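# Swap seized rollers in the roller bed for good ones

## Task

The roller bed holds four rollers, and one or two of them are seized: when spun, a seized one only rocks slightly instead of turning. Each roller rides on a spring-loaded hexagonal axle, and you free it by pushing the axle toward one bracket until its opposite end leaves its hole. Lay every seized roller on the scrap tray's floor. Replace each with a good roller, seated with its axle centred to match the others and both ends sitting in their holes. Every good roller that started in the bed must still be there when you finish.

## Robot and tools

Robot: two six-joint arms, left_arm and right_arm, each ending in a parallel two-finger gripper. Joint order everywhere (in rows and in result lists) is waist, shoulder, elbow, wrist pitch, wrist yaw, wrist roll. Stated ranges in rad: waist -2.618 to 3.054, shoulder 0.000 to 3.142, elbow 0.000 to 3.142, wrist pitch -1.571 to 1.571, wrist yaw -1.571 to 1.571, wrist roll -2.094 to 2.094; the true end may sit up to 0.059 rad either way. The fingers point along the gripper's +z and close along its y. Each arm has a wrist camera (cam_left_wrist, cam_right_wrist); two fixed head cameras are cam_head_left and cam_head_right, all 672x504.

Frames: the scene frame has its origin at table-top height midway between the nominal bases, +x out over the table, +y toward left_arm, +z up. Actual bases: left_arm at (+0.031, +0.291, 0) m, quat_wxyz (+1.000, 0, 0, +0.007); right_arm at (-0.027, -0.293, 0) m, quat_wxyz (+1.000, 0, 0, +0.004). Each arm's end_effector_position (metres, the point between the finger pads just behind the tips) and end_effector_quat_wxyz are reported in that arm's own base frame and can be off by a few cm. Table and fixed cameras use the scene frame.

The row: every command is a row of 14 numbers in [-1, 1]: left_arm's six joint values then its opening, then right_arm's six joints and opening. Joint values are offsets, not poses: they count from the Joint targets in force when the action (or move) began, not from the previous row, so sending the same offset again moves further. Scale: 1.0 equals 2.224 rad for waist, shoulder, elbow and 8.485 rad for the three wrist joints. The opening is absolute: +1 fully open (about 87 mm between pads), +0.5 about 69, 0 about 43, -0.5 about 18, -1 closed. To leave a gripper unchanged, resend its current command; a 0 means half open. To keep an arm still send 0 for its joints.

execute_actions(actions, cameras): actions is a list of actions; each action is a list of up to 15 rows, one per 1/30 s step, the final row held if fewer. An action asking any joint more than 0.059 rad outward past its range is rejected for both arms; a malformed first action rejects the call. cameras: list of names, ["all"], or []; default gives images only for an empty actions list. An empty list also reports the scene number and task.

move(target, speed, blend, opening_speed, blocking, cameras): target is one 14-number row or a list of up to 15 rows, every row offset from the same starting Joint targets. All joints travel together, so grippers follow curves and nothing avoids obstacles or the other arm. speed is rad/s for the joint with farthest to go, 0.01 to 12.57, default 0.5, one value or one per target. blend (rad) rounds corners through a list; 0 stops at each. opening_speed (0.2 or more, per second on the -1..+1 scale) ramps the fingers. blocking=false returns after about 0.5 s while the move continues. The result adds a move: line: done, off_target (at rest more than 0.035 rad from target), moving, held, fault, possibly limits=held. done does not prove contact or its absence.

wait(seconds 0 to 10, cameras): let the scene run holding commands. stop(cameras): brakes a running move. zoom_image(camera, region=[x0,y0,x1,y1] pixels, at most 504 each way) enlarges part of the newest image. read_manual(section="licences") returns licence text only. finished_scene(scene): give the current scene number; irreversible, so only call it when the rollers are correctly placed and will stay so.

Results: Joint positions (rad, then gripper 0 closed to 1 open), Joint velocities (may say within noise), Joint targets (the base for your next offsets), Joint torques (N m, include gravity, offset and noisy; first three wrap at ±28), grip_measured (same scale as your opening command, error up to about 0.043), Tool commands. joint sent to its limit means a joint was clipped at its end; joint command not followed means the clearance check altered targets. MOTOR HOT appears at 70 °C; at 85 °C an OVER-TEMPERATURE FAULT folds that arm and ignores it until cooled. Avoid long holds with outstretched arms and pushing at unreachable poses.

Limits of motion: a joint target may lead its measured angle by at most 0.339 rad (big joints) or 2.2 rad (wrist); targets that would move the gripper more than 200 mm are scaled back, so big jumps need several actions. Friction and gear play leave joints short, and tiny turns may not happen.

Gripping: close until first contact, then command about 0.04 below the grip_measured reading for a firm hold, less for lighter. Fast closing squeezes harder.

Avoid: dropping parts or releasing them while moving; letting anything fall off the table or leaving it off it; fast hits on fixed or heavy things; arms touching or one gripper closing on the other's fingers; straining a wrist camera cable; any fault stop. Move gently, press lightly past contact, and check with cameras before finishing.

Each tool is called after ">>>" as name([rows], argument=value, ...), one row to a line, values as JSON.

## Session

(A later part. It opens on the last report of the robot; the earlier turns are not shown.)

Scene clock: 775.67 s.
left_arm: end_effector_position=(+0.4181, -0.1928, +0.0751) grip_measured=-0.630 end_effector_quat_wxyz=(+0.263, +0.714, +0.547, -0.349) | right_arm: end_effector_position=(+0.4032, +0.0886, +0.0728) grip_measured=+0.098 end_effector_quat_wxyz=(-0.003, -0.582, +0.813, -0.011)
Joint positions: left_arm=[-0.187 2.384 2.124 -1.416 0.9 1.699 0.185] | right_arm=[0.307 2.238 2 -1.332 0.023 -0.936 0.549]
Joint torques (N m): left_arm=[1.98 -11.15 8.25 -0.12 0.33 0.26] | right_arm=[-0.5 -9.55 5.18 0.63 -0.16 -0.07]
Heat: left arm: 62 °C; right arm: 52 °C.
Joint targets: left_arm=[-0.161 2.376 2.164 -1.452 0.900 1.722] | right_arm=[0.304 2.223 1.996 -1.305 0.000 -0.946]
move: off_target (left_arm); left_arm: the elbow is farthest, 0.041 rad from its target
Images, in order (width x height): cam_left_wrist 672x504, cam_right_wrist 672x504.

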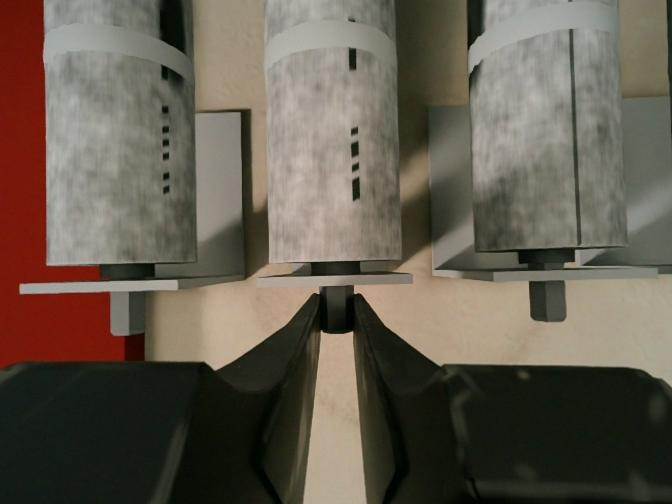

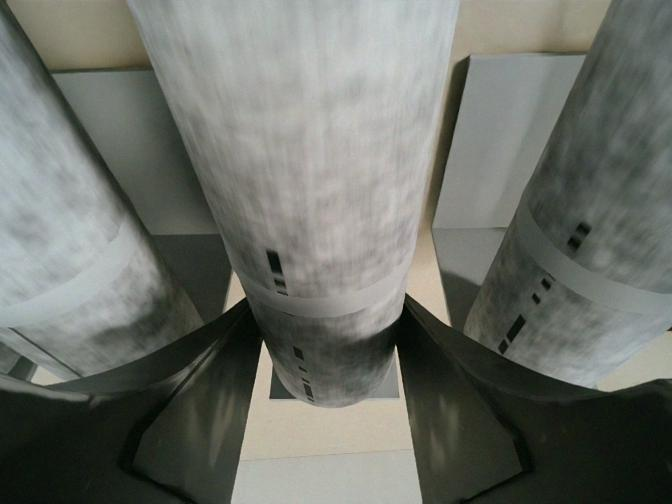

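>>> move(target=[0.02,0.0,0.0,0,-0.006,0,-0.85, 0,0,0,0,0,0,0.04], speed=0.15, cameras=["cam_left_wrist"])

Scene clock: 788.37 s.
left_arm: end_effector_position=(+0.4184, -0.1913, +0.0747) grip_measured=-0.630 end_effector_quat_wxyz=(+0.268, +0.708, +0.547, -0.356) | right_arm: end_effector_position=(+0.4032, +0.0886, +0.0728) grip_measured=+0.098 end_effector_quat_wxyz=(-0.003, -0.582, +0.813, -0.011)
Joint positions: left_arm=[-0.178 2.39 2.124 -1.423 0.918 1.707 0.185] | right_arm=[0.307 2.238 2 -1.332 0.023 -0.936 0.549]
Joint torques (N m): left_arm=[5.08 -11.59 8.24 -0.09 -0.23 0.18] | right_arm=[-0.49 -9.47 5.2 0.65 -0.19 -0.08]
Heat: left arm: 63 °C; right arm: 53 °C.
Joint targets: left_arm=[-0.116 2.376 2.164 -1.452 0.849 1.722] | right_arm=[0.304 2.223 1.996 -1.305 0.000 -0.946]
move: off_target (left_arm); left_arm: the wrist yaw is farthest, 0.069 rad from its target
Images, in order (width x height): cam_left_wrist 672x504.

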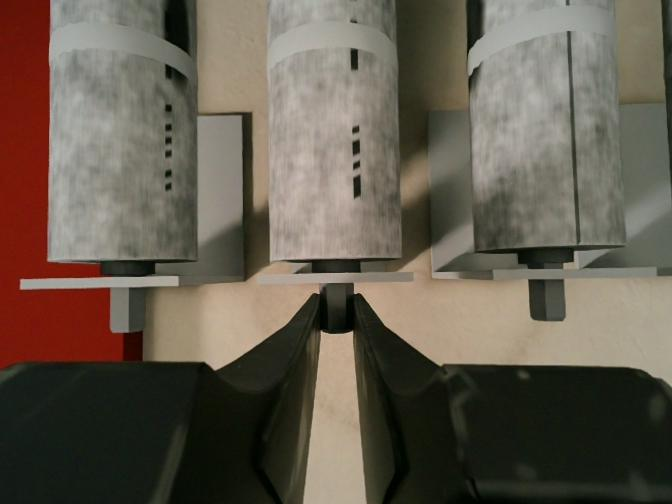

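>>> move(target=[0.018,0.0,0.0,0,-0.0118,0,-0.9, 0,0,0,0,0,0,0.04], speed=0.2, cameras=["cam_left_wrist"])

Scene clock: 795.80 s.
left_arm: end_effector_position=(+0.4197, -0.1874, +0.0741) grip_measured=-0.630 end_effector_quat_wxyz=(+0.269, +0.707, +0.549, -0.355) | right_arm: end_effector_position=(+0.4032, +0.0886, +0.0728) grip_measured=+0.098 end_effector_quat_wxyz=(-0.003, -0.582, +0.813, -0.011)
Joint positions: left_arm=[-0.168 2.392 2.124 -1.426 0.918 1.713 0.185] | right_arm=[0.307 2.238 2 -1.332 0.023 -0.936 0.549]
Joint torques (N m): left_arm=[7.91 -11.69 8.24 -0.05 -1.14 0.11] | right_arm=[-0.51 -9.5 5.11 0.66 -0.17 -0.08]
Heat: left arm: 64 °C; right arm: 53 °C.
Joint targets: left_arm=[-0.076 2.376 2.164 -1.452 0.749 1.722] | right_arm=[0.304 2.223 1.996 -1.305 0.000 -0.946]
move: off_target (left_arm); left_arm: the wrist yaw is farthest, 0.169 rad from its target
Images, in order (width x height): cam_left_wrist 672x504.

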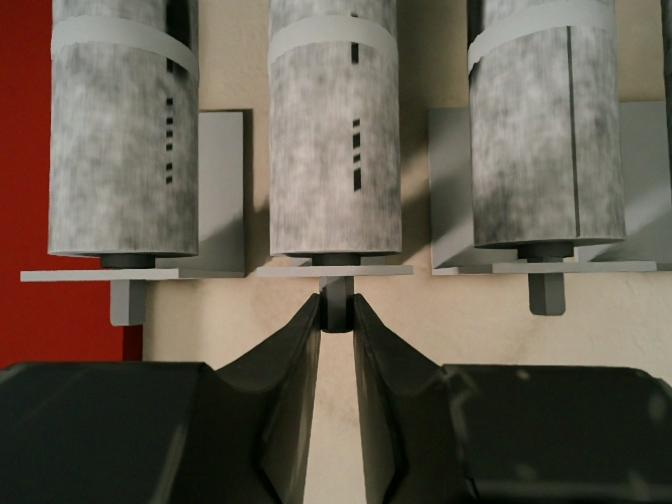

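>>> move(target=[0.0315,0.0,0.0,0,-0.0118,0,-0.95, 0,0,0,0,0,0,0.04], speed=0.2, cameras=["cam_left_wrist"])

Scene clock: 813.17 s.
left_arm: end_effector_position=(+0.4244, -0.1683, +0.0744) grip_measured=-0.631 end_effector_quat_wxyz=(+0.271, +0.698, +0.563, -0.349) | right_arm: end_effector_position=(+0.4035, +0.0887, +0.0692) grip_measured=+0.098 end_effector_quat_wxyz=(-0.002, -0.582, +0.813, -0.007)
Joint positions: left_arm=[-0.127 2.39 2.126 -1.442 0.909 1.725 0.184] | right_arm=[0.304 2.239 1.99 -1.32 0.015 -0.939 0.549]
Joint torques (N m): left_arm=[10.39 -11.66 8.13 0.06 -1.96 0.04] | right_arm=[-0.44 -9.54 6.06 0.5 -0.13 -0.05]
Heat: left arm: 63 °C; right arm: 53 °C.
Joint targets: left_arm=[-0.006 2.376 2.164 -1.452 0.649 1.722] | right_arm=[0.304 2.223 1.996 -1.305 0.000 -0.946]
move: off_target (left_arm); left_arm: the wrist yaw is farthest, 0.260 rad from its target
Images, in order (width x height): cam_left_wrist 672x504.

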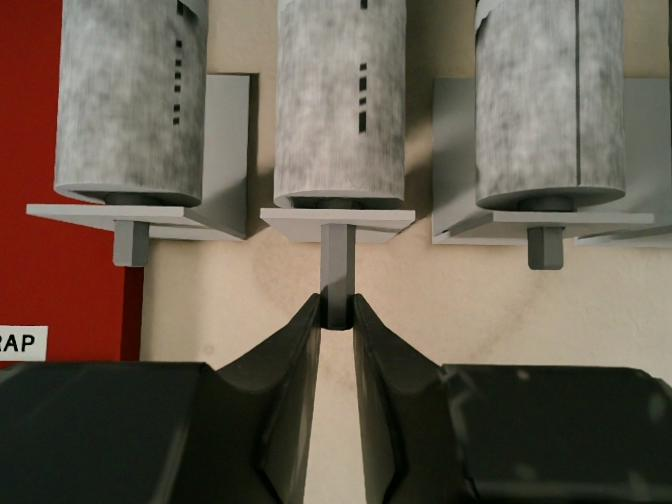

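>>> move(target=[0,0,0,0,0,0,-0.95, 0,-0.0005,0.0647,-0.0125,0,0,0.02], speed=0.15, cameras=["cam_right_wrist","cam_left_wrist"])

Scene clock: 838.17 s.
left_arm: end_effector_position=(+0.4243, -0.1680, +0.0723) grip_measured=-0.631 end_effector_quat_wxyz=(+0.269, +0.698, +0.564, -0.350) | right_arm: end_effector_position=(+0.4055, +0.0880, +0.0904) grip_measured=+0.098 end_effector_quat_wxyz=(+0.002, -0.584, +0.812, -0.010)
Joint positions: left_arm=[-0.127 2.395 2.126 -1.442 0.908 1.725 0.184] | right_arm=[0.303 2.239 2.074 -1.395 0.019 -0.945 0.549]
Joint torques (N m): left_arm=[10.37 -11.92 8.12 0.05 -1.97 0.04] | right_arm=[-0.5 -9.62 11.63 0.19 -0.12 0.02]
Heat: left arm: 63 °C; right arm: 54 °C.
Joint targets: left_arm=[-0.006 2.376 2.164 -1.452 0.649 1.722] | right_arm=[0.304 2.222 2.140 -1.412 0.000 -0.946]
move: off_target (left_arm, right_arm); left_arm: the wrist yaw is farthest, 0.259 rad from its target; right_arm: the elbow is farthest, 0.066 rad from its target
Images, in order (width x height): cam_left_wrist 672x504, cam_right_wrist 672x504.

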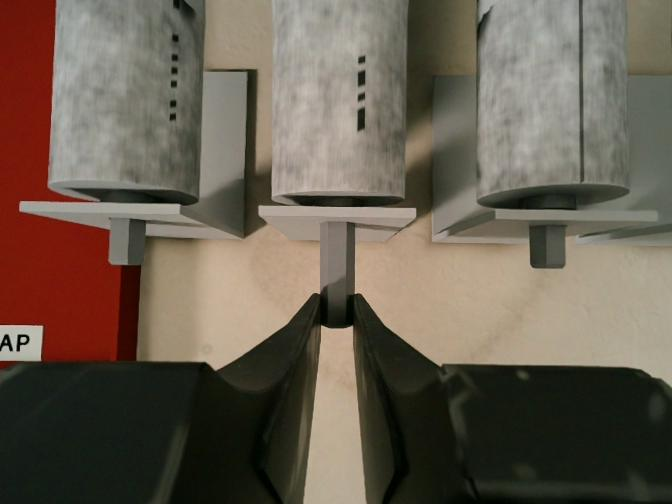

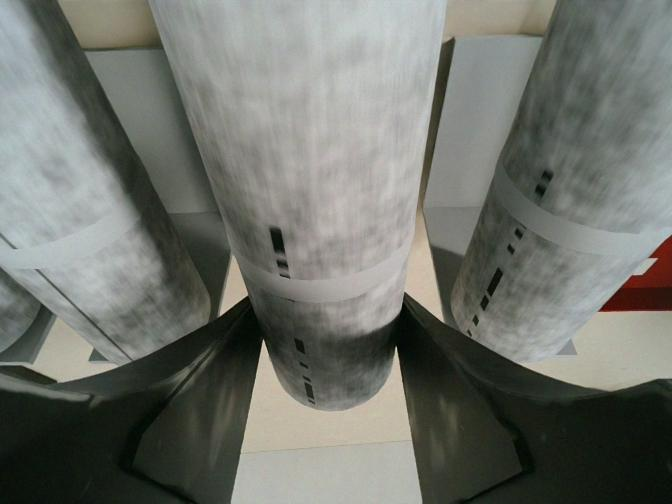

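>>> move(target=[0,0,0,0,0,0,-0.95, 0,0,0.02,-0.0045,0,0,0.0], speed=0.15, cameras=["cam_right_wrist","cam_head_left"])

>>> zoom_image(camera="cam_head_left", region=[290, 80, 450, 220])

>>> zoom_image(camera="cam_right_wrist", region=[200, 260, 460, 460])

Scene clock: 849.13 s.
left_arm: end_effector_position=(+0.4245, -0.1671, +0.0715) grip_measured=-0.632 end_effector_quat_wxyz=(+0.269, +0.698, +0.564, -0.350) | right_arm: end_effector_position=(+0.4055, +0.0889, +0.1010) grip_measured=+0.098 end_effector_quat_wxyz=(+0.004, -0.585, +0.811, -0.010)
Joint positions: left_arm=[-0.125 2.396 2.126 -1.442 0.906 1.725 0.184] | right_arm=[0.304 2.239 2.117 -1.434 0.017 -0.947 0.549]
Joint torques (N m): left_arm=[10.36 -12.08 8.14 0.05 -1.95 0.04] | right_arm=[-0.43 -9.69 11.51 0.21 -0.12 0.01]
Heat: left arm: 64 °C; right arm: 54 °C.
Joint targets: left_arm=[-0.006 2.376 2.164 -1.452 0.649 1.722] | right_arm=[0.304 2.222 2.184 -1.450 0.000 -0.946]
move: off_target (left_arm, right_arm); left_arm: the wrist yaw is farthest, 0.257 rad from its target; right_arm: the elbow is farthest, 0.068 rad from its target
Images, in order (width x height): cam_head_left 672x504, cam_right_wrist 672x504.

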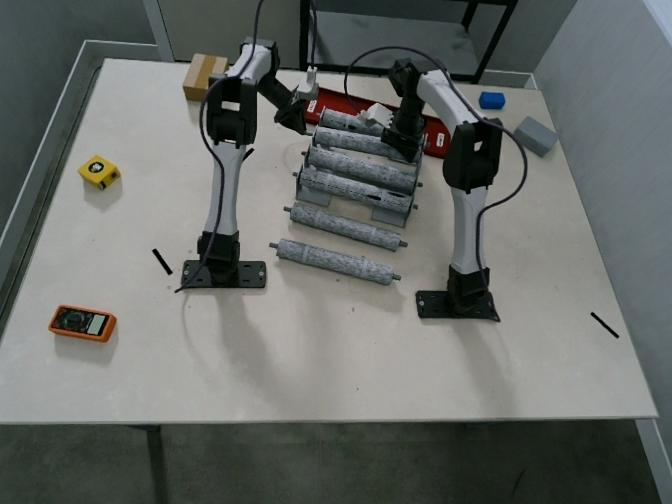

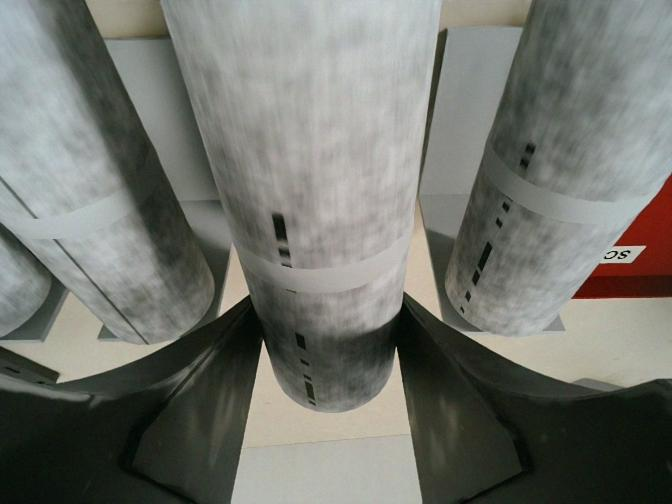

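Scaled by 3.150.

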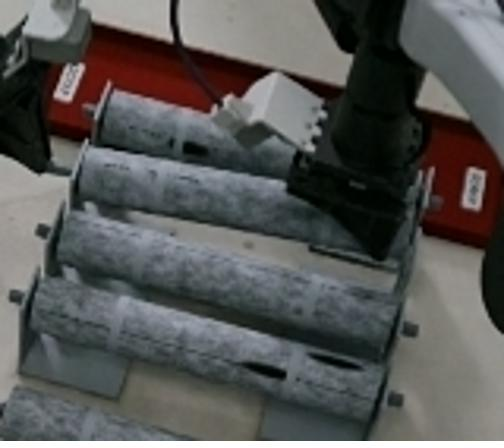

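Scaled by 1.938.

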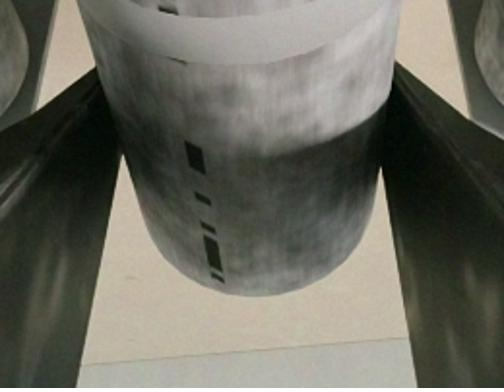

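>>> move([
  [-0.045,-0.006,-0.01,0.004,0.018,-0.004,-0.95, 0,0,0,0,0,0,0.0],
  [-0.0908,-0.0117,-0.0198,0.0087,0.0296,-0.0085,-0.85, 0,0,0,0,0,0,0.0],
], speed=0.12, blend=0.02, cameras=["cam_left_wrist","cam_right_wrist"])

Scene clock: 862.20 s.
left_arm: end_effector_position=(+0.4186, -0.1927, +0.0746) grip_measured=-0.632 end_effector_quat_wxyz=(+0.259, +0.701, +0.562, -0.354) | right_arm: end_effector_position=(+0.4050, +0.0886, +0.1013) grip_measured=+0.098 end_effector_quat_wxyz=(+0.004, -0.585, +0.811, -0.009)
Joint positions: left_arm=[-0.185 2.387 2.126 -1.407 0.904 1.651 0.184] | right_arm=[0.303 2.239 2.118 -1.437 0.014 -0.947 0.549]
Joint torques (N m): left_arm=[-1.65 -13.46 4.19 0.59 0.29 -0.04] | right_arm=[-0.57 -9.62 11.49 0.24 -0.13 0.03]
Heat: left arm: 66 °C; right arm: 54 °C.
Joint targets: left_arm=[-0.208 2.350 2.120 -1.378 0.900 1.650] | right_arm=[0.304 2.222 2.184 -1.450 0.000 -0.946]
move: off_target (left_arm, right_arm); target 2's new numbers were sent with left_arm's shoulder 0.037 rad from that target; left_arm: the shoulder is farthest, 0.037 rad from its target; right_arm: the elbow is farthest, 0.066 rad from its target
Images, in order (width x height): cam_left_wrist 672x504, cam_right_wrist 672x504.

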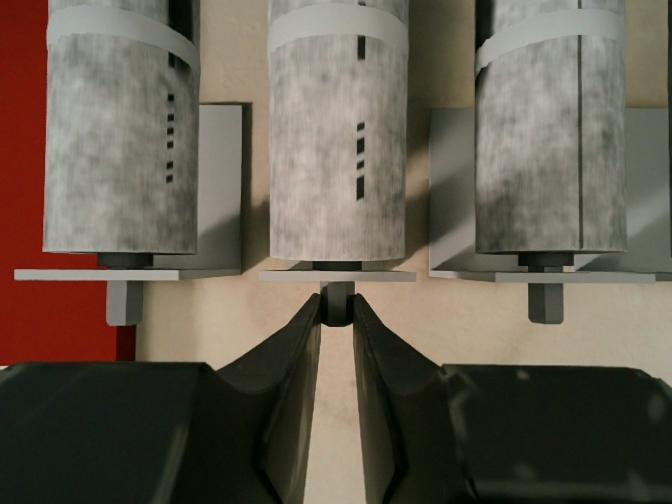

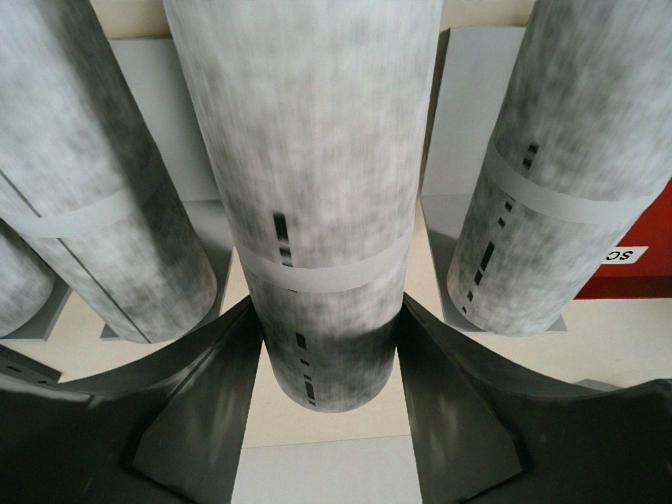

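>>> move(target=[0,0,0,0,0,0,-0.75, 0,0,-0.02,0.0045,0,0,0.02], speed=0.1, cameras=["cam_right_wrist"])

Scene clock: 870.93 s.
left_arm: end_effector_position=(+0.4186, -0.1927, +0.0746) grip_measured=-0.632 end_effector_quat_wxyz=(+0.259, +0.701, +0.562, -0.354) | right_arm: end_effector_position=(+0.4050, +0.0886, +0.1013) grip_measured=+0.098 end_effector_quat_wxyz=(+0.004, -0.585, +0.811, -0.009)
Joint positions: left_arm=[-0.185 2.387 2.126 -1.407 0.904 1.651 0.184] | right_arm=[0.303 2.239 2.118 -1.437 0.014 -0.947 0.549]
Joint torques (N m): left_arm=[-1.65 -13.48 4.21 0.59 0.3 -0.04] | right_arm=[-0.49 -9.59 7.49 0.65 -0.11 -0.01]
Heat: left arm: 67 °C; right arm: 55 °C.
Joint targets: left_arm=[-0.208 2.350 2.120 -1.378 0.900 1.650] | right_arm=[0.304 2.222 2.140 -1.412 0.000 -0.946]
move: off_target (left_arm); left_arm: the shoulder is farthest, 0.037 rad from its target
Images, in order (width x height): cam_right_wrist 672x504.

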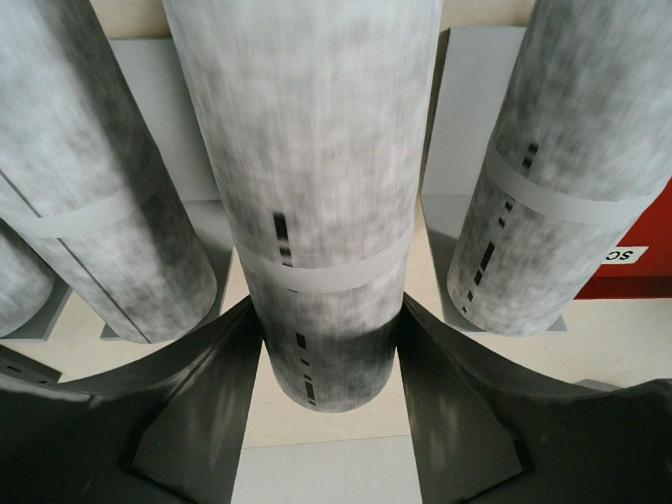

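>>> move(target=[0,0,0,0,0,0,-0.75, 0,0,-0.02,0.0045,0,0,0.02], speed=0.1, cameras=["cam_right_wrist"])

Scene clock: 874.40 s.
left_arm: end_effector_position=(+0.4183, -0.1931, +0.0744) grip_measured=-0.632 end_effector_quat_wxyz=(+0.259, +0.702, +0.562, -0.353) | right_arm: end_effector_position=(+0.4041, +0.0878, +0.0939) grip_measured=+0.098 end_effector_quat_wxyz=(+0.000, -0.585, +0.811, -0.009)
Joint positions: left_arm=[-0.187 2.387 2.126 -1.407 0.903 1.651 0.184] | right_arm=[0.303 2.239 2.088 -1.414 0.017 -0.947 0.549]
Joint torques (N m): left_arm=[-1.59 -13.41 4.19 0.59 0.3 -0.04] | right_arm=[-0.54 -9.57 6.11 0.8 -0.12 0.01]
Heat: left arm: 68 °C; right arm: 55 °C.
Joint targets: left_arm=[-0.208 2.350 2.120 -1.378 0.900 1.650] | right_arm=[0.304 2.222 2.095 -1.373 0.000 -0.946]
move: off_target (left_arm, right_arm); left_arm: the shoulder is farthest, 0.037 rad from its target; right_arm: the wrist pitch is farthest, 0.040 rad from its target
Images, in order (width x height): cam_right_wrist 672x504.

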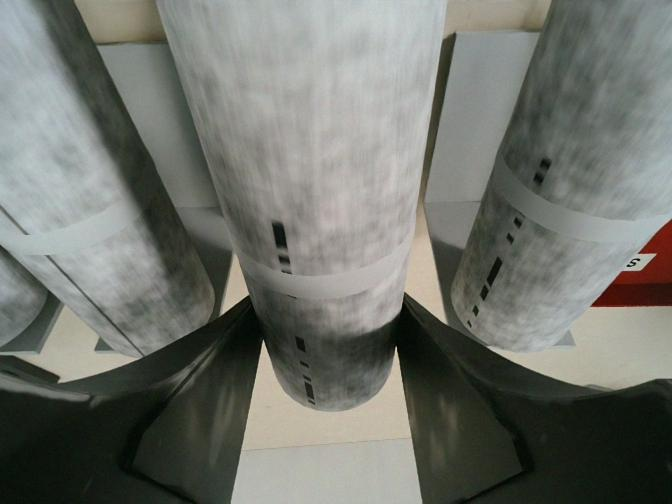

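>>> move(target=[0,0,0,0,0,0,0.2, 0,0,0,0,0,0,0.4], opening_speed=0.7, cameras=["cam_right_wrist","cam_left_wrist"])

Scene clock: 927.47 s.
left_arm: end_effector_position=(+0.4176, -0.1986, +0.0737) grip_measured=+0.200 end_effector_quat_wxyz=(+0.258, +0.708, +0.556, -0.351) | right_arm: end_effector_position=(+0.4067, +0.0883, +0.0947) grip_measured=+0.400 end_effector_quat_wxyz=(+0.005, -0.584, +0.811, -0.012)
Joint positions: left_arm=[-0.201 2.387 2.126 -1.398 0.898 1.651 0.6] | right_arm=[0.303 2.238 2.089 -1.404 0.019 -0.945 0.7]
Joint torques (N m): left_arm=[-0.68 -13.44 4.23 0.48 0.34 -0.03] | right_arm=[-0.53 -9.63 6.11 0.73 -0.1 0.02]
Heat: left arm: 68 °C; right arm: 56 °C.
Joint targets: left_arm=[-0.208 2.350 2.120 -1.378 0.900 1.650] | right_arm=[0.304 2.222 2.095 -1.373 0.000 -0.946]
move: off_target (left_arm); left_arm: the shoulder is farthest, 0.037 rad from its target
Images, in order (width x height): cam_left_wrist 672x504, cam_right_wrist 672x504.

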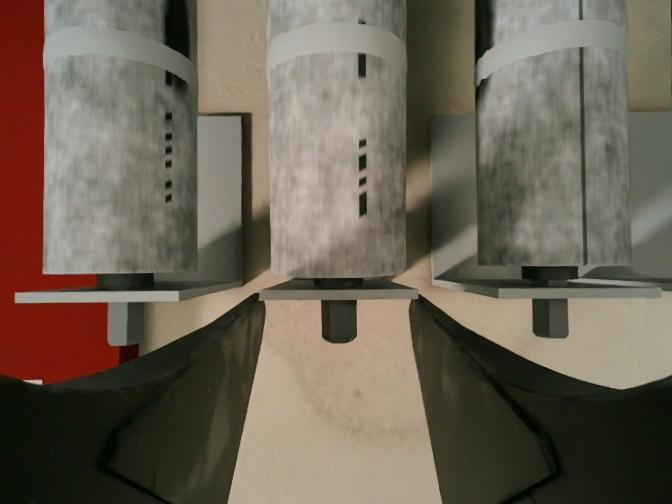

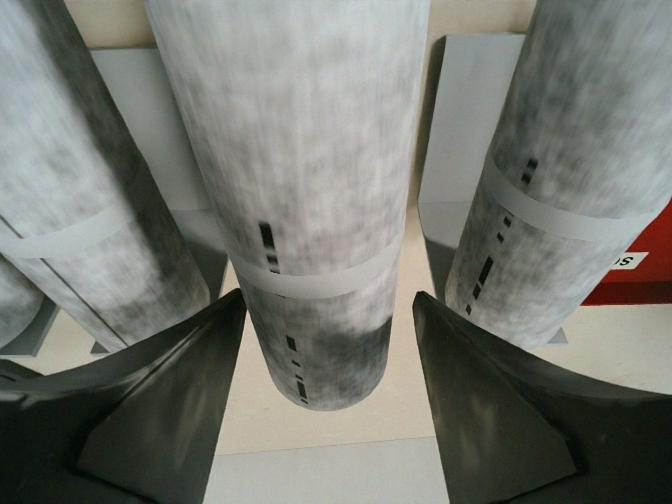

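>>> move([
  [0.0382,-0.0009,0.0508,-0.0186,-0.0005,0.0093,0.2, 0,0.0121,0.0733,-0.0186,0,0,0.4],
  [0.1385,-0.2023,0.1709,-0.0026,-0.0589,-0.053,0.2, 0.0326,0.04,0.1259,0.0104,-0.0395,0.0138,0.4],
], speed=0.4, cameras=["cam_right_wrist","cam_head_left"])

Scene clock: 978.20 s.
left_arm: end_effector_position=(+0.4362, +0.0083, +0.3410) grip_measured=+0.200 end_effector_quat_wxyz=(+0.381, +0.547, +0.744, +0.052) | right_arm: end_effector_position=(+0.4394, +0.1973, +0.1300) grip_measured=+0.400 end_effector_quat_wxyz=(+0.169, -0.580, +0.789, +0.113)
Joint positions: left_arm=[0.097 1.918 2.477 -1.435 0.409 1.216 0.6] | right_arm=[0.375 2.299 2.333 -1.326 -0.304 -0.85 0.7]
Joint torques (N m): left_arm=[0.17 -8.34 6.01 2.19 0.03 -0.13] | right_arm=[0.13 -7.95 9.52 1.37 -0.38 0.23]
Heat: left arm: 70 °C; right arm: 56 °C. Fold the left arm in close to its base, or ease its load, before you think long.
Joint targets: left_arm=[0.100 1.900 2.501 -1.400 0.400 1.201] | right_arm=[0.376 2.311 2.375 -1.285 -0.335 -0.829]
MOTOR HOT: the shoulder of the left arm reports 70 °C; the controller's stop level is 85 °C. To cool a motor, set the load down, stop pushing, or move to a pose that needs little force.
move: off_target (right_arm); right_arm: the elbow is farthest, 0.042 rad from its target
Images, in order (width x height): cam_head_left 672x504, cam_right_wrist 672x504.

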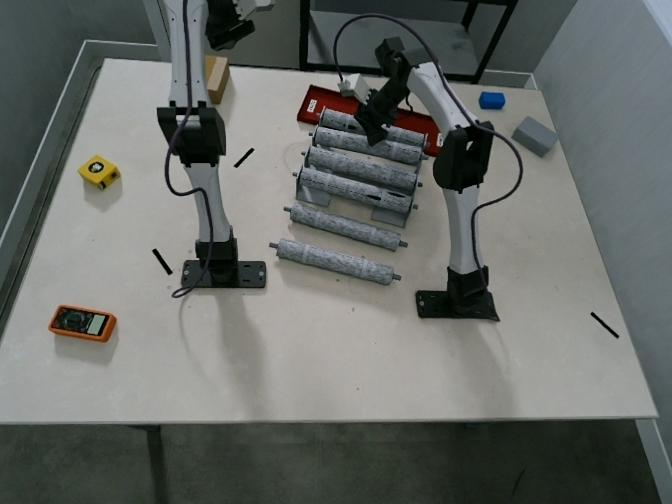

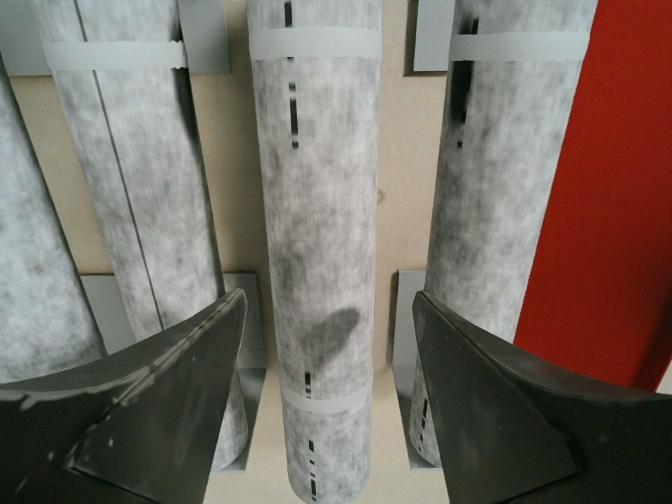

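>>> move(target=[-0.02,-0.3147,-0.3597,0.0589,0,0,0.2, 0.0018,-0.0229,-0.1187,0.0218,-0.0021,0,0.4], speed=0.35, cameras=["cam_right_wrist"])

Scene clock: 1019.87 s.
left_arm: end_effector_position=(+0.3353, -0.0120, +0.4080) grip_measured=+0.200 end_effector_quat_wxyz=(+0.520, +0.541, +0.638, +0.173) | right_arm: end_effector_position=(+0.4403, +0.1968, +0.0746) grip_measured=+0.400 end_effector_quat_wxyz=(+0.155, -0.576, +0.793, +0.125)
Joint positions: left_arm=[0.065 1.212 1.707 -0.944 0.407 1.214 0.6] | right_arm=[0.367 2.299 2.114 -1.141 -0.321 -0.85 0.7]
Joint torques (N m): left_arm=[-0.58 -3.18 3.88 2.74 -0.04 -0.14] | right_arm=[0.44 -11.96 5.63 1.3 -0.41 0.21]
Heat: left arm: 63 °C; right arm: 53 °C.
Joint targets: left_arm=[0.055 1.200 1.700 -0.901 0.400 1.201] | right_arm=[0.380 2.260 2.111 -1.100 -0.353 -0.829]
MOTOR HOT: cleared for the motors of the left arm.
move: off_target (left_arm, right_arm); left_arm: the wrist pitch is farthest, 0.044 rad from its target; right_arm: the wrist pitch is farthest, 0.041 rad from its target
Images, in order (width x height): cam_right_wrist 672x504.

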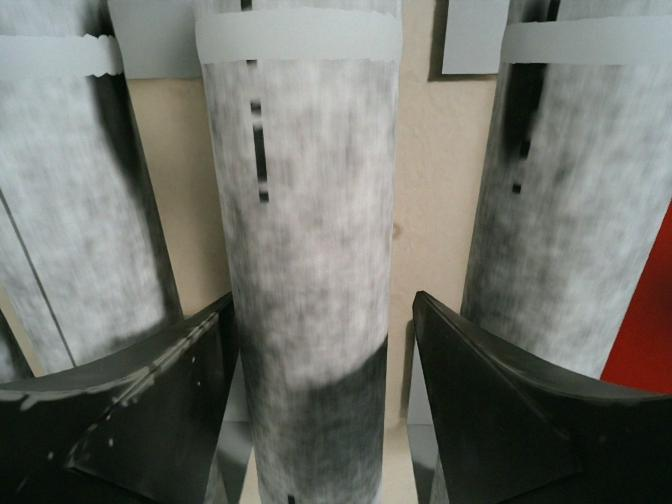

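>>> move(target=[0,0,0,0,0,0,0.2, 0.0035,0.009,0.0391,-0.0051,0,0,0.4], speed=0.3, cameras=["cam_right_wrist"])

Scene clock: 1039.90 s.
left_arm: end_effector_position=(+0.3353, -0.0120, +0.4080) grip_measured=+0.200 end_effector_quat_wxyz=(+0.520, +0.541, +0.638, +0.173) | right_arm: end_effector_position=(+0.4458, +0.2079, +0.0872) grip_measured=+0.400 end_effector_quat_wxyz=(+0.174, -0.580, +0.786, +0.123)
Joint positions: left_arm=[0.065 1.212 1.707 -0.944 0.407 1.214 0.6] | right_arm=[0.383 2.299 2.157 -1.141 -0.324 -0.841 0.7]
Joint torques (N m): left_arm=[-0.61 -3.19 3.86 2.73 -0.03 -0.14] | right_arm=[0.42 -10.5 9.72 0.89 -0.38 0.22]
Heat: left arm: 56 °C; right arm: 59 °C.
Joint targets: left_arm=[0.055 1.200 1.700 -0.901 0.400 1.201] | right_arm=[0.388 2.280 2.198 -1.143 -0.353 -0.829]
move: off_target (left_arm, right_arm); left_arm: the wrist pitch is farthest, 0.043 rad from its target; right_arm: the elbow is farthest, 0.041 rad from its target
Images, in order (width x height): cam_right_wrist 672x504.

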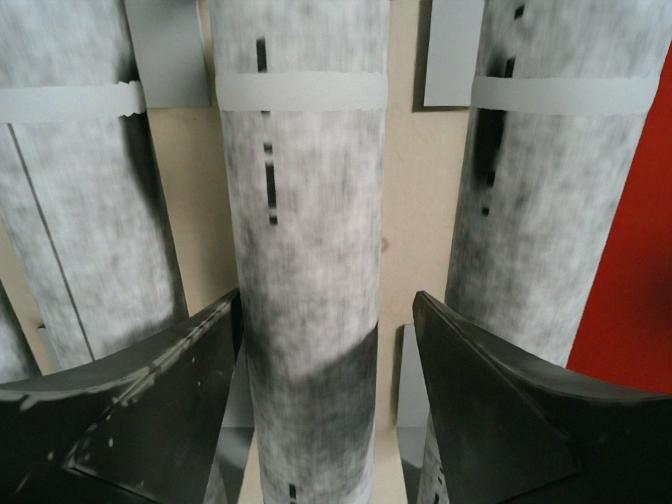

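>>> move(target=[0,0,0,0,0,0,0.2, 0,-0.0261,-0.0472,0.0060,0,0,0.4], speed=0.3, cameras=["cam_right_wrist"])

Scene clock: 1052.73 s.
left_arm: end_effector_position=(+0.3353, -0.0120, +0.4080) grip_measured=+0.200 end_effector_quat_wxyz=(+0.520, +0.541, +0.638, +0.173) | right_arm: end_effector_position=(+0.4354, +0.2013, +0.0742) grip_measured=+0.400 end_effector_quat_wxyz=(+0.153, -0.577, +0.792, +0.128)
Joint positions: left_arm=[0.065 1.212 1.707 -0.944 0.407 1.214 0.6] | right_arm=[0.378 2.289 2.094 -1.133 -0.324 -0.841 0.7]
Joint torques (N m): left_arm=[-0.59 -3.18 3.9 2.73 -0.04 -0.14] | right_arm=[0.25 -14.24 5.72 1.28 -0.38 0.22]
Heat: left arm: 53 °C; right arm: 60 °C.
Joint targets: left_arm=[0.055 1.200 1.700 -0.901 0.400 1.201] | right_arm=[0.388 2.222 2.093 -1.092 -0.353 -0.829]
move: off_target (left_arm, right_arm); left_arm: the wrist pitch is farthest, 0.043 rad from its target; right_arm: the shoulder is farthest, 0.067 rad from its target
Images, in order (width x height): cam_right_wrist 672x504.

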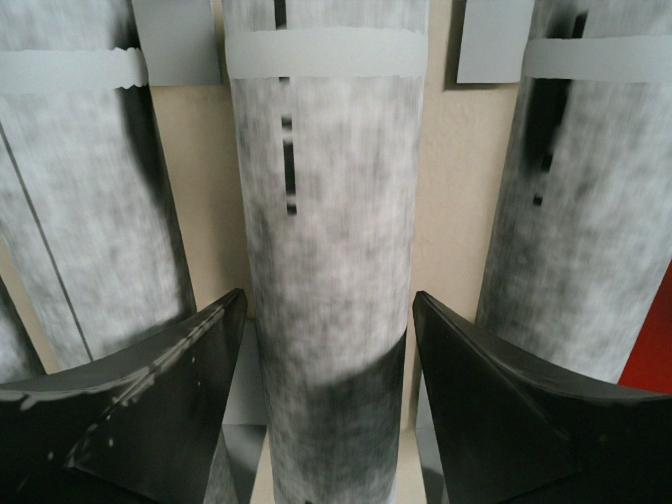

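>>> move(target=[0,0,0,0,0,0,0.2, 0,0.010,0.033,-0.0037,0,0,0.4], speed=0.3, cameras=["cam_right_wrist"])

Scene clock: 1062.43 s.
left_arm: end_effector_position=(+0.3353, -0.0120, +0.4080) grip_measured=+0.200 end_effector_quat_wxyz=(+0.520, +0.541, +0.638, +0.173) | right_arm: end_effector_position=(+0.4430, +0.2035, +0.0836) grip_measured=+0.400 end_effector_quat_wxyz=(+0.169, -0.577, +0.789, +0.124)
Joint positions: left_arm=[0.065 1.212 1.707 -0.944 0.407 1.214 0.6] | right_arm=[0.377 2.289 2.126 -1.131 -0.324 -0.841 0.7]
Joint torques (N m): left_arm=[-0.58 -3.17 3.88 2.74 -0.04 -0.14] | right_arm=[0.25 -12.23 9.47 1.02 -0.38 0.21]
Heat: left arm: 51 °C; right arm: 63 °C.
Joint targets: left_arm=[0.055 1.200 1.700 -0.901 0.400 1.201] | right_arm=[0.388 2.244 2.167 -1.124 -0.353 -0.829]
move: off_target (left_arm, right_arm); left_arm: the wrist pitch is farthest, 0.043 rad from its target; right_arm: the shoulder is farthest, 0.044 rad from its target
Images, in order (width x height): cam_right_wrist 672x504.

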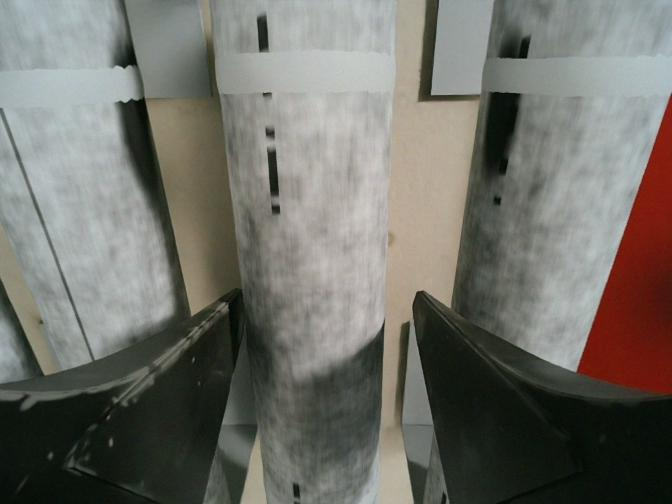

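>>> move(target=[0,0,0,0,0,0,0.2, 0,0,0,-0.0065,0,0,0.4], speed=0.3, cameras=["cam_right_wrist"])

Scene clock: 1080.03 s.
left_arm: end_effector_position=(+0.3353, -0.0120, +0.4080) grip_measured=+0.200 end_effector_quat_wxyz=(+0.520, +0.541, +0.638, +0.173) | right_arm: end_effector_position=(+0.4356, +0.2006, +0.0824) grip_measured=+0.400 end_effector_quat_wxyz=(+0.154, -0.576, +0.792, +0.128)
Joint positions: left_arm=[0.065 1.212 1.707 -0.944 0.407 1.214 0.6] | right_arm=[0.377 2.289 2.126 -1.164 -0.324 -0.841 0.7]
Joint torques (N m): left_arm=[-0.59 -3.15 3.89 2.73 -0.04 -0.14] | right_arm=[0.28 -12.21 9.52 0.67 -0.38 0.21]
Heat: left arm: 49 °C; right arm: 65 °C.
Joint targets: left_arm=[0.055 1.200 1.700 -0.901 0.400 1.201] | right_arm=[0.388 2.244 2.167 -1.179 -0.353 -0.829]
move: off_target (left_arm, right_arm); left_arm: the wrist pitch is farthest, 0.043 rad from its target; right_arm: the shoulder is farthest, 0.045 rad from its target
Images, in order (width x height): cam_right_wrist 672x504.

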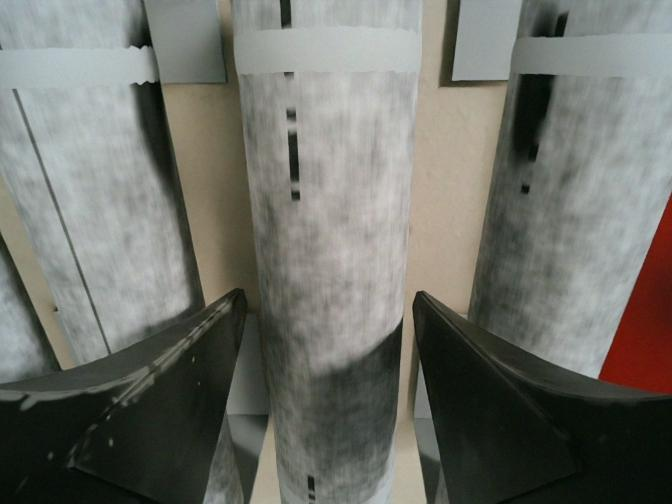

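>>> move(target=[0,0,0,0,0,0,0.2, 0,0,0,0,0,0,-0.02], opening_speed=0.6, cameras=["cam_right_wrist"])

Scene clock: 1084.70 s.
left_arm: end_effector_position=(+0.3353, -0.0120, +0.4080) grip_measured=+0.200 end_effector_quat_wxyz=(+0.520, +0.541, +0.638, +0.173) | right_arm: end_effector_position=(+0.4359, +0.2005, +0.0824) grip_measured=+0.088 end_effector_quat_wxyz=(+0.155, -0.579, +0.790, +0.127)
Joint positions: left_arm=[0.065 1.212 1.707 -0.944 0.407 1.214 0.6] | right_arm=[0.377 2.289 2.126 -1.164 -0.324 -0.849 0.544]
Joint torques (N m): left_arm=[-0.59 -3.18 3.89 2.73 -0.04 -0.14] | right_arm=[0.31 -12.25 9.51 0.7 -0.38 0.2]
Heat: left arm: 49 °C; right arm: 66 °C.
Joint targets: left_arm=[0.055 1.200 1.700 -0.901 0.400 1.201] | right_arm=[0.388 2.244 2.167 -1.179 -0.353 -0.829]
move: off_target (left_arm, right_arm); left_arm: the wrist pitch is farthest, 0.043 rad from its target; right_arm: the shoulder is farthest, 0.045 rad from its target
Images, in order (width x height): cam_right_wrist 672x504.

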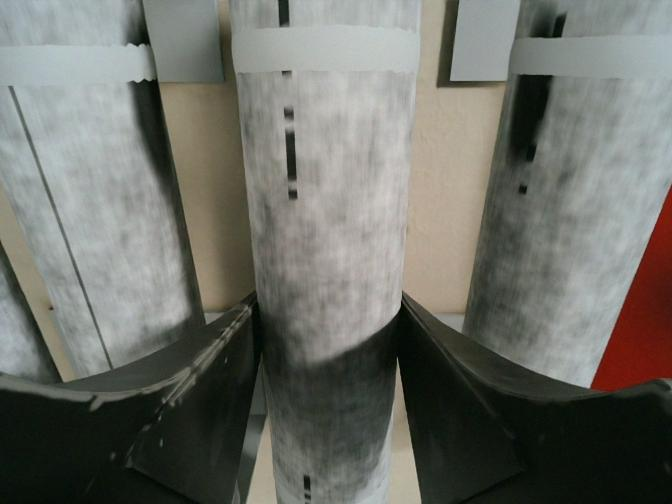

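>>> move([
  [0,0,0,0,0,0,0.2, 0,0.0162,0.0045,0,0,0,-0.02],
  [0,0,0,0,0,0,0.2, 0.0063,0.0409,0.0621,-0.0113,0.0049,0.0004,-0.02],
], speed=0.12, blend=0.03, cameras=["cam_right_wrist","cam_head_left"])

>>> zoom_image(camera="cam_head_left", region=[290, 80, 450, 220])

Scene clock: 1143.60 s.
left_arm: end_effector_position=(+0.3353, -0.0120, +0.4080) grip_measured=+0.200 end_effector_quat_wxyz=(+0.520, +0.541, +0.638, +0.173) | right_arm: end_effector_position=(+0.4361, +0.2011, +0.0843) grip_measured=+0.088 end_effector_quat_wxyz=(+0.134, -0.581, +0.793, +0.124)
Joint positions: left_arm=[0.065 1.212 1.707 -0.944 0.407 1.214 0.6] | right_arm=[0.384 2.347 2.24 -1.256 -0.305 -0.847 0.544]
Joint torques (N m): left_arm=[-0.58 -3.17 3.89 2.72 -0.03 -0.14] | right_arm=[0.87 -9.98 11.62 0.56 -0.15 0.23]
Heat: left arm: 46 °C; right arm: 69 °C.
Joint targets: left_arm=[0.055 1.200 1.700 -0.901 0.400 1.201] | right_arm=[0.402 2.335 2.305 -1.275 -0.311 -0.826]
move: off_target (left_arm, right_arm); blend cut to 0.018 rad at target 1; left_arm: the wrist pitch is farthest, 0.043 rad from its target; right_arm: the elbow is farthest, 0.066 rad from its target
Images, in order (width x height): cam_head_left 672x504, cam_right_wrist 672x504.

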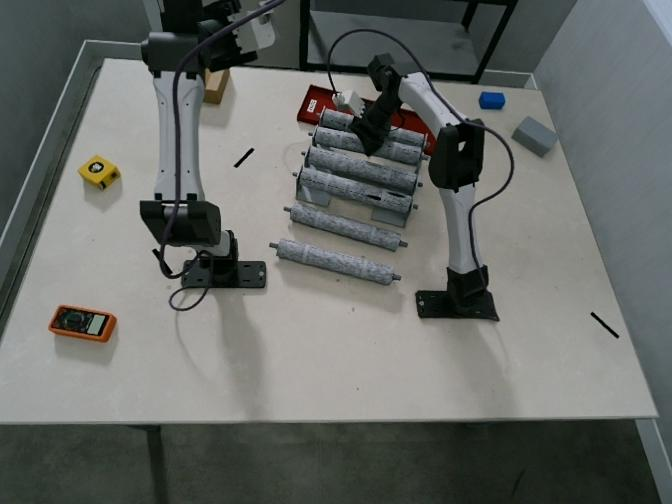

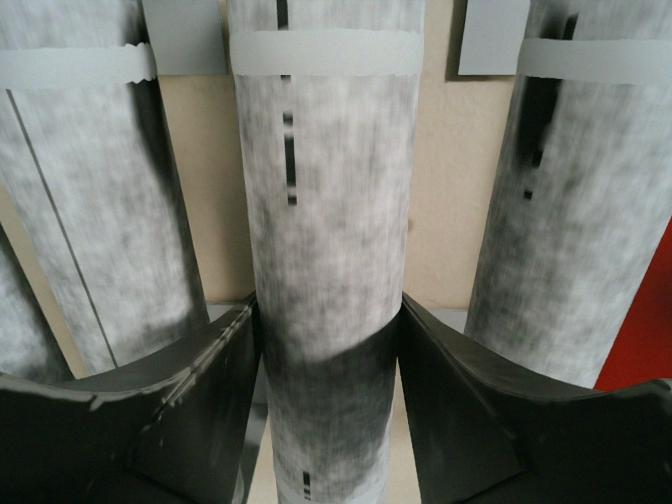

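Scaled by 3.150.

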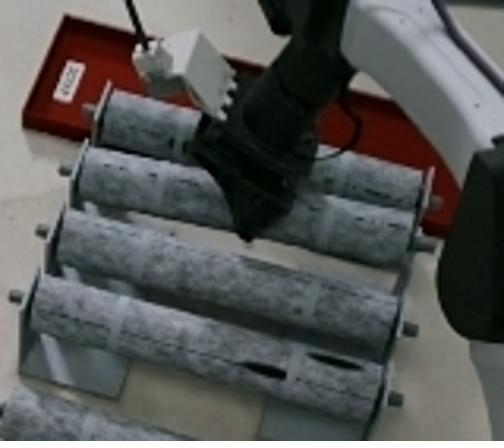

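>>> move(target=[0,0,0,0,0,0,0.2, 0.0054,0.0225,0.0607,-0.0118,0.0058,0.0007,-0.05], speed=0.2, cameras=["cam_right_wrist","cam_head_left"])

>>> zoom_image(camera="cam_head_left", region=[290, 80, 450, 220])

Scene clock: 1152.23 s.
left_arm: end_effector_position=(+0.3353, -0.0120, +0.4080) grip_measured=+0.200 end_effector_quat_wxyz=(+0.520, +0.541, +0.638, +0.173) | right_arm: end_effector_position=(+0.4339, +0.2011, +0.0884) grip_measured=+0.088 end_effector_quat_wxyz=(+0.111, -0.580, +0.800, +0.109)
Joint positions: left_arm=[0.065 1.212 1.707 -0.944 0.407 1.214 0.6] | right_arm=[0.401 2.405 2.365 -1.36 -0.262 -0.832 0.544]
Joint torques (N m): left_arm=[-0.58 -3.18 3.89 2.73 -0.04 -0.14] | right_arm=[0.47 -10.76 12.34 0.5 -0.08 0.2]
Heat: left arm: 46 °C; right arm: 67 °C.
Joint targets: left_arm=[0.055 1.200 1.700 -0.901 0.400 1.201] | right_arm=[0.414 2.385 2.440 -1.375 -0.262 -0.820]
move: off_target (left_arm, right_arm); left_arm: the wrist pitch is farthest, 0.043 rad from its target; right_arm: the elbow is farthest, 0.075 rad from its target
Images, in order (width x height): cam_head_left 672x504, cam_right_wrist 672x504.

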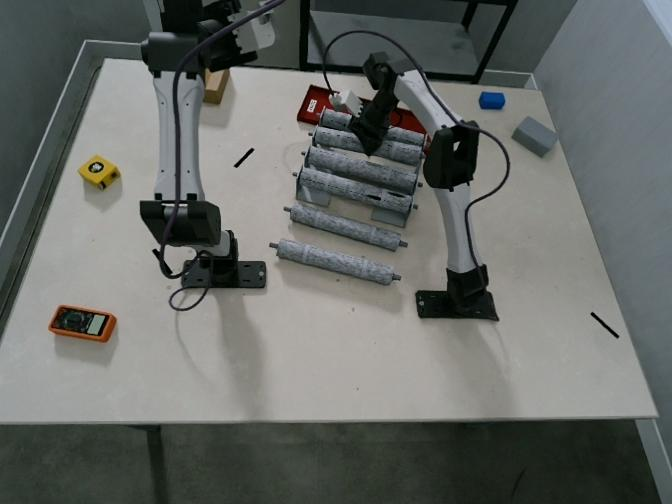

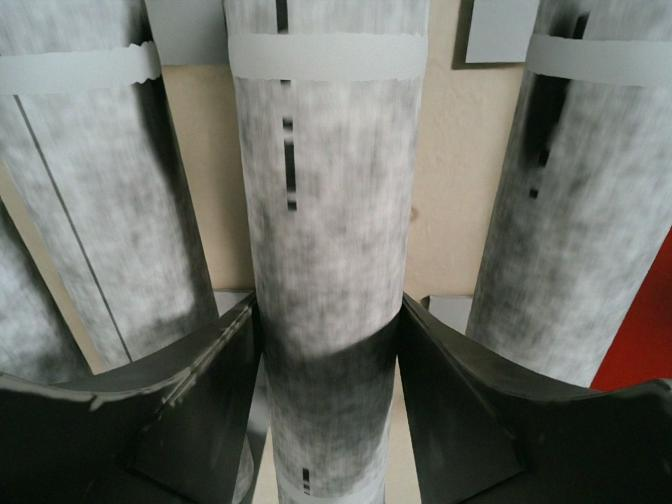

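Scaled by 3.150.

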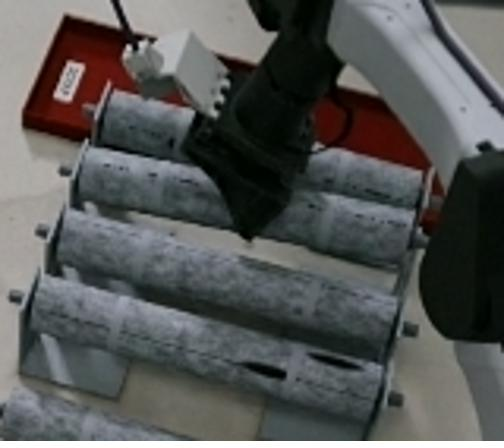

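>>> move(target=[0,0,0,0,0,0,0.2, 0,0.0139,0.0405,-0.0071,0,0,-0.05], speed=0.2, cameras=["cam_right_wrist","cam_head_right"])

>>> zoom_image(camera="cam_head_right", region=[300, 90, 460, 230])

Scene clock: 1186.50 s.
left_arm: end_effector_position=(+0.3355, -0.0120, +0.4083) grip_measured=+0.200 end_effector_quat_wxyz=(+0.521, +0.541, +0.637, +0.174) | right_arm: end_effector_position=(+0.4343, +0.2004, +0.0947) grip_measured=+0.088 end_effector_quat_wxyz=(+0.105, -0.580, +0.801, +0.108)
Joint positions: left_arm=[0.065 1.212 1.707 -0.942 0.407 1.214 0.6] | right_arm=[0.401 2.439 2.453 -1.424 -0.258 -0.832 0.544]
Joint torques (N m): left_arm=[-0.58 -3.17 3.88 2.72 -0.04 -0.14] | right_arm=[0.51 -11.23 12.44 0.56 -0.1 0.2]
Heat: left arm: 45 °C; right arm: 63 °C.
Joint targets: left_arm=[0.055 1.200 1.700 -0.901 0.400 1.201] | right_arm=[0.414 2.416 2.530 -1.435 -0.262 -0.820]
move: off_target (left_arm, right_arm); left_arm: the wrist pitch is farthest, 0.041 rad from its target; right_arm: the elbow is farthest, 0.077 rad from its target
Images, in order (width x height): cam_head_right 672x504, cam_right_wrist 672x504.

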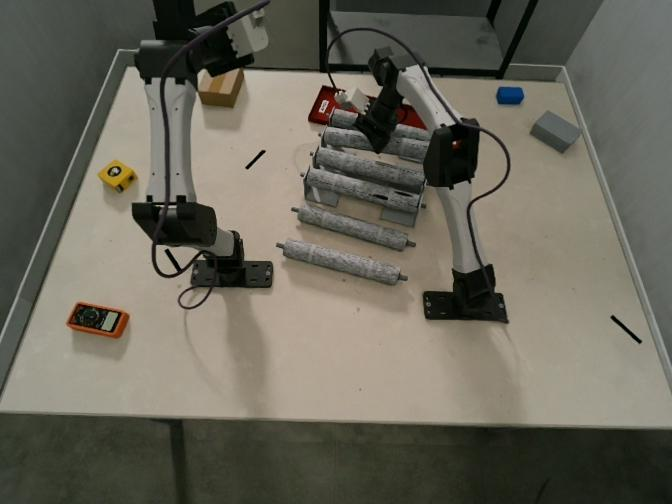

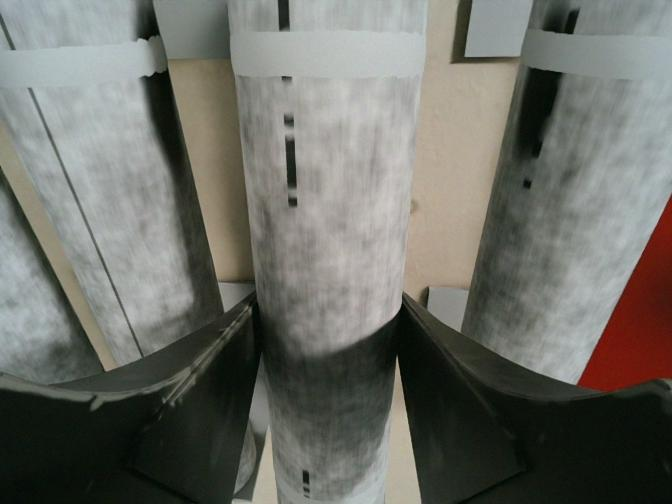

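Scaled by 3.150.

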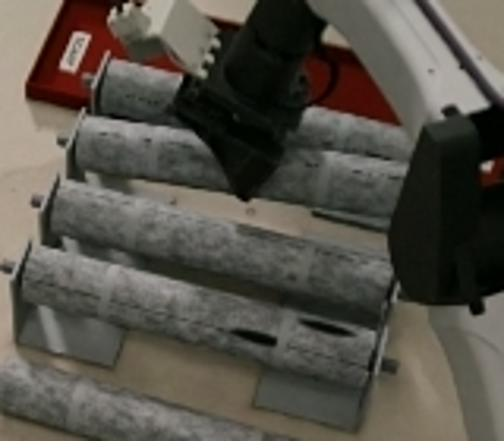

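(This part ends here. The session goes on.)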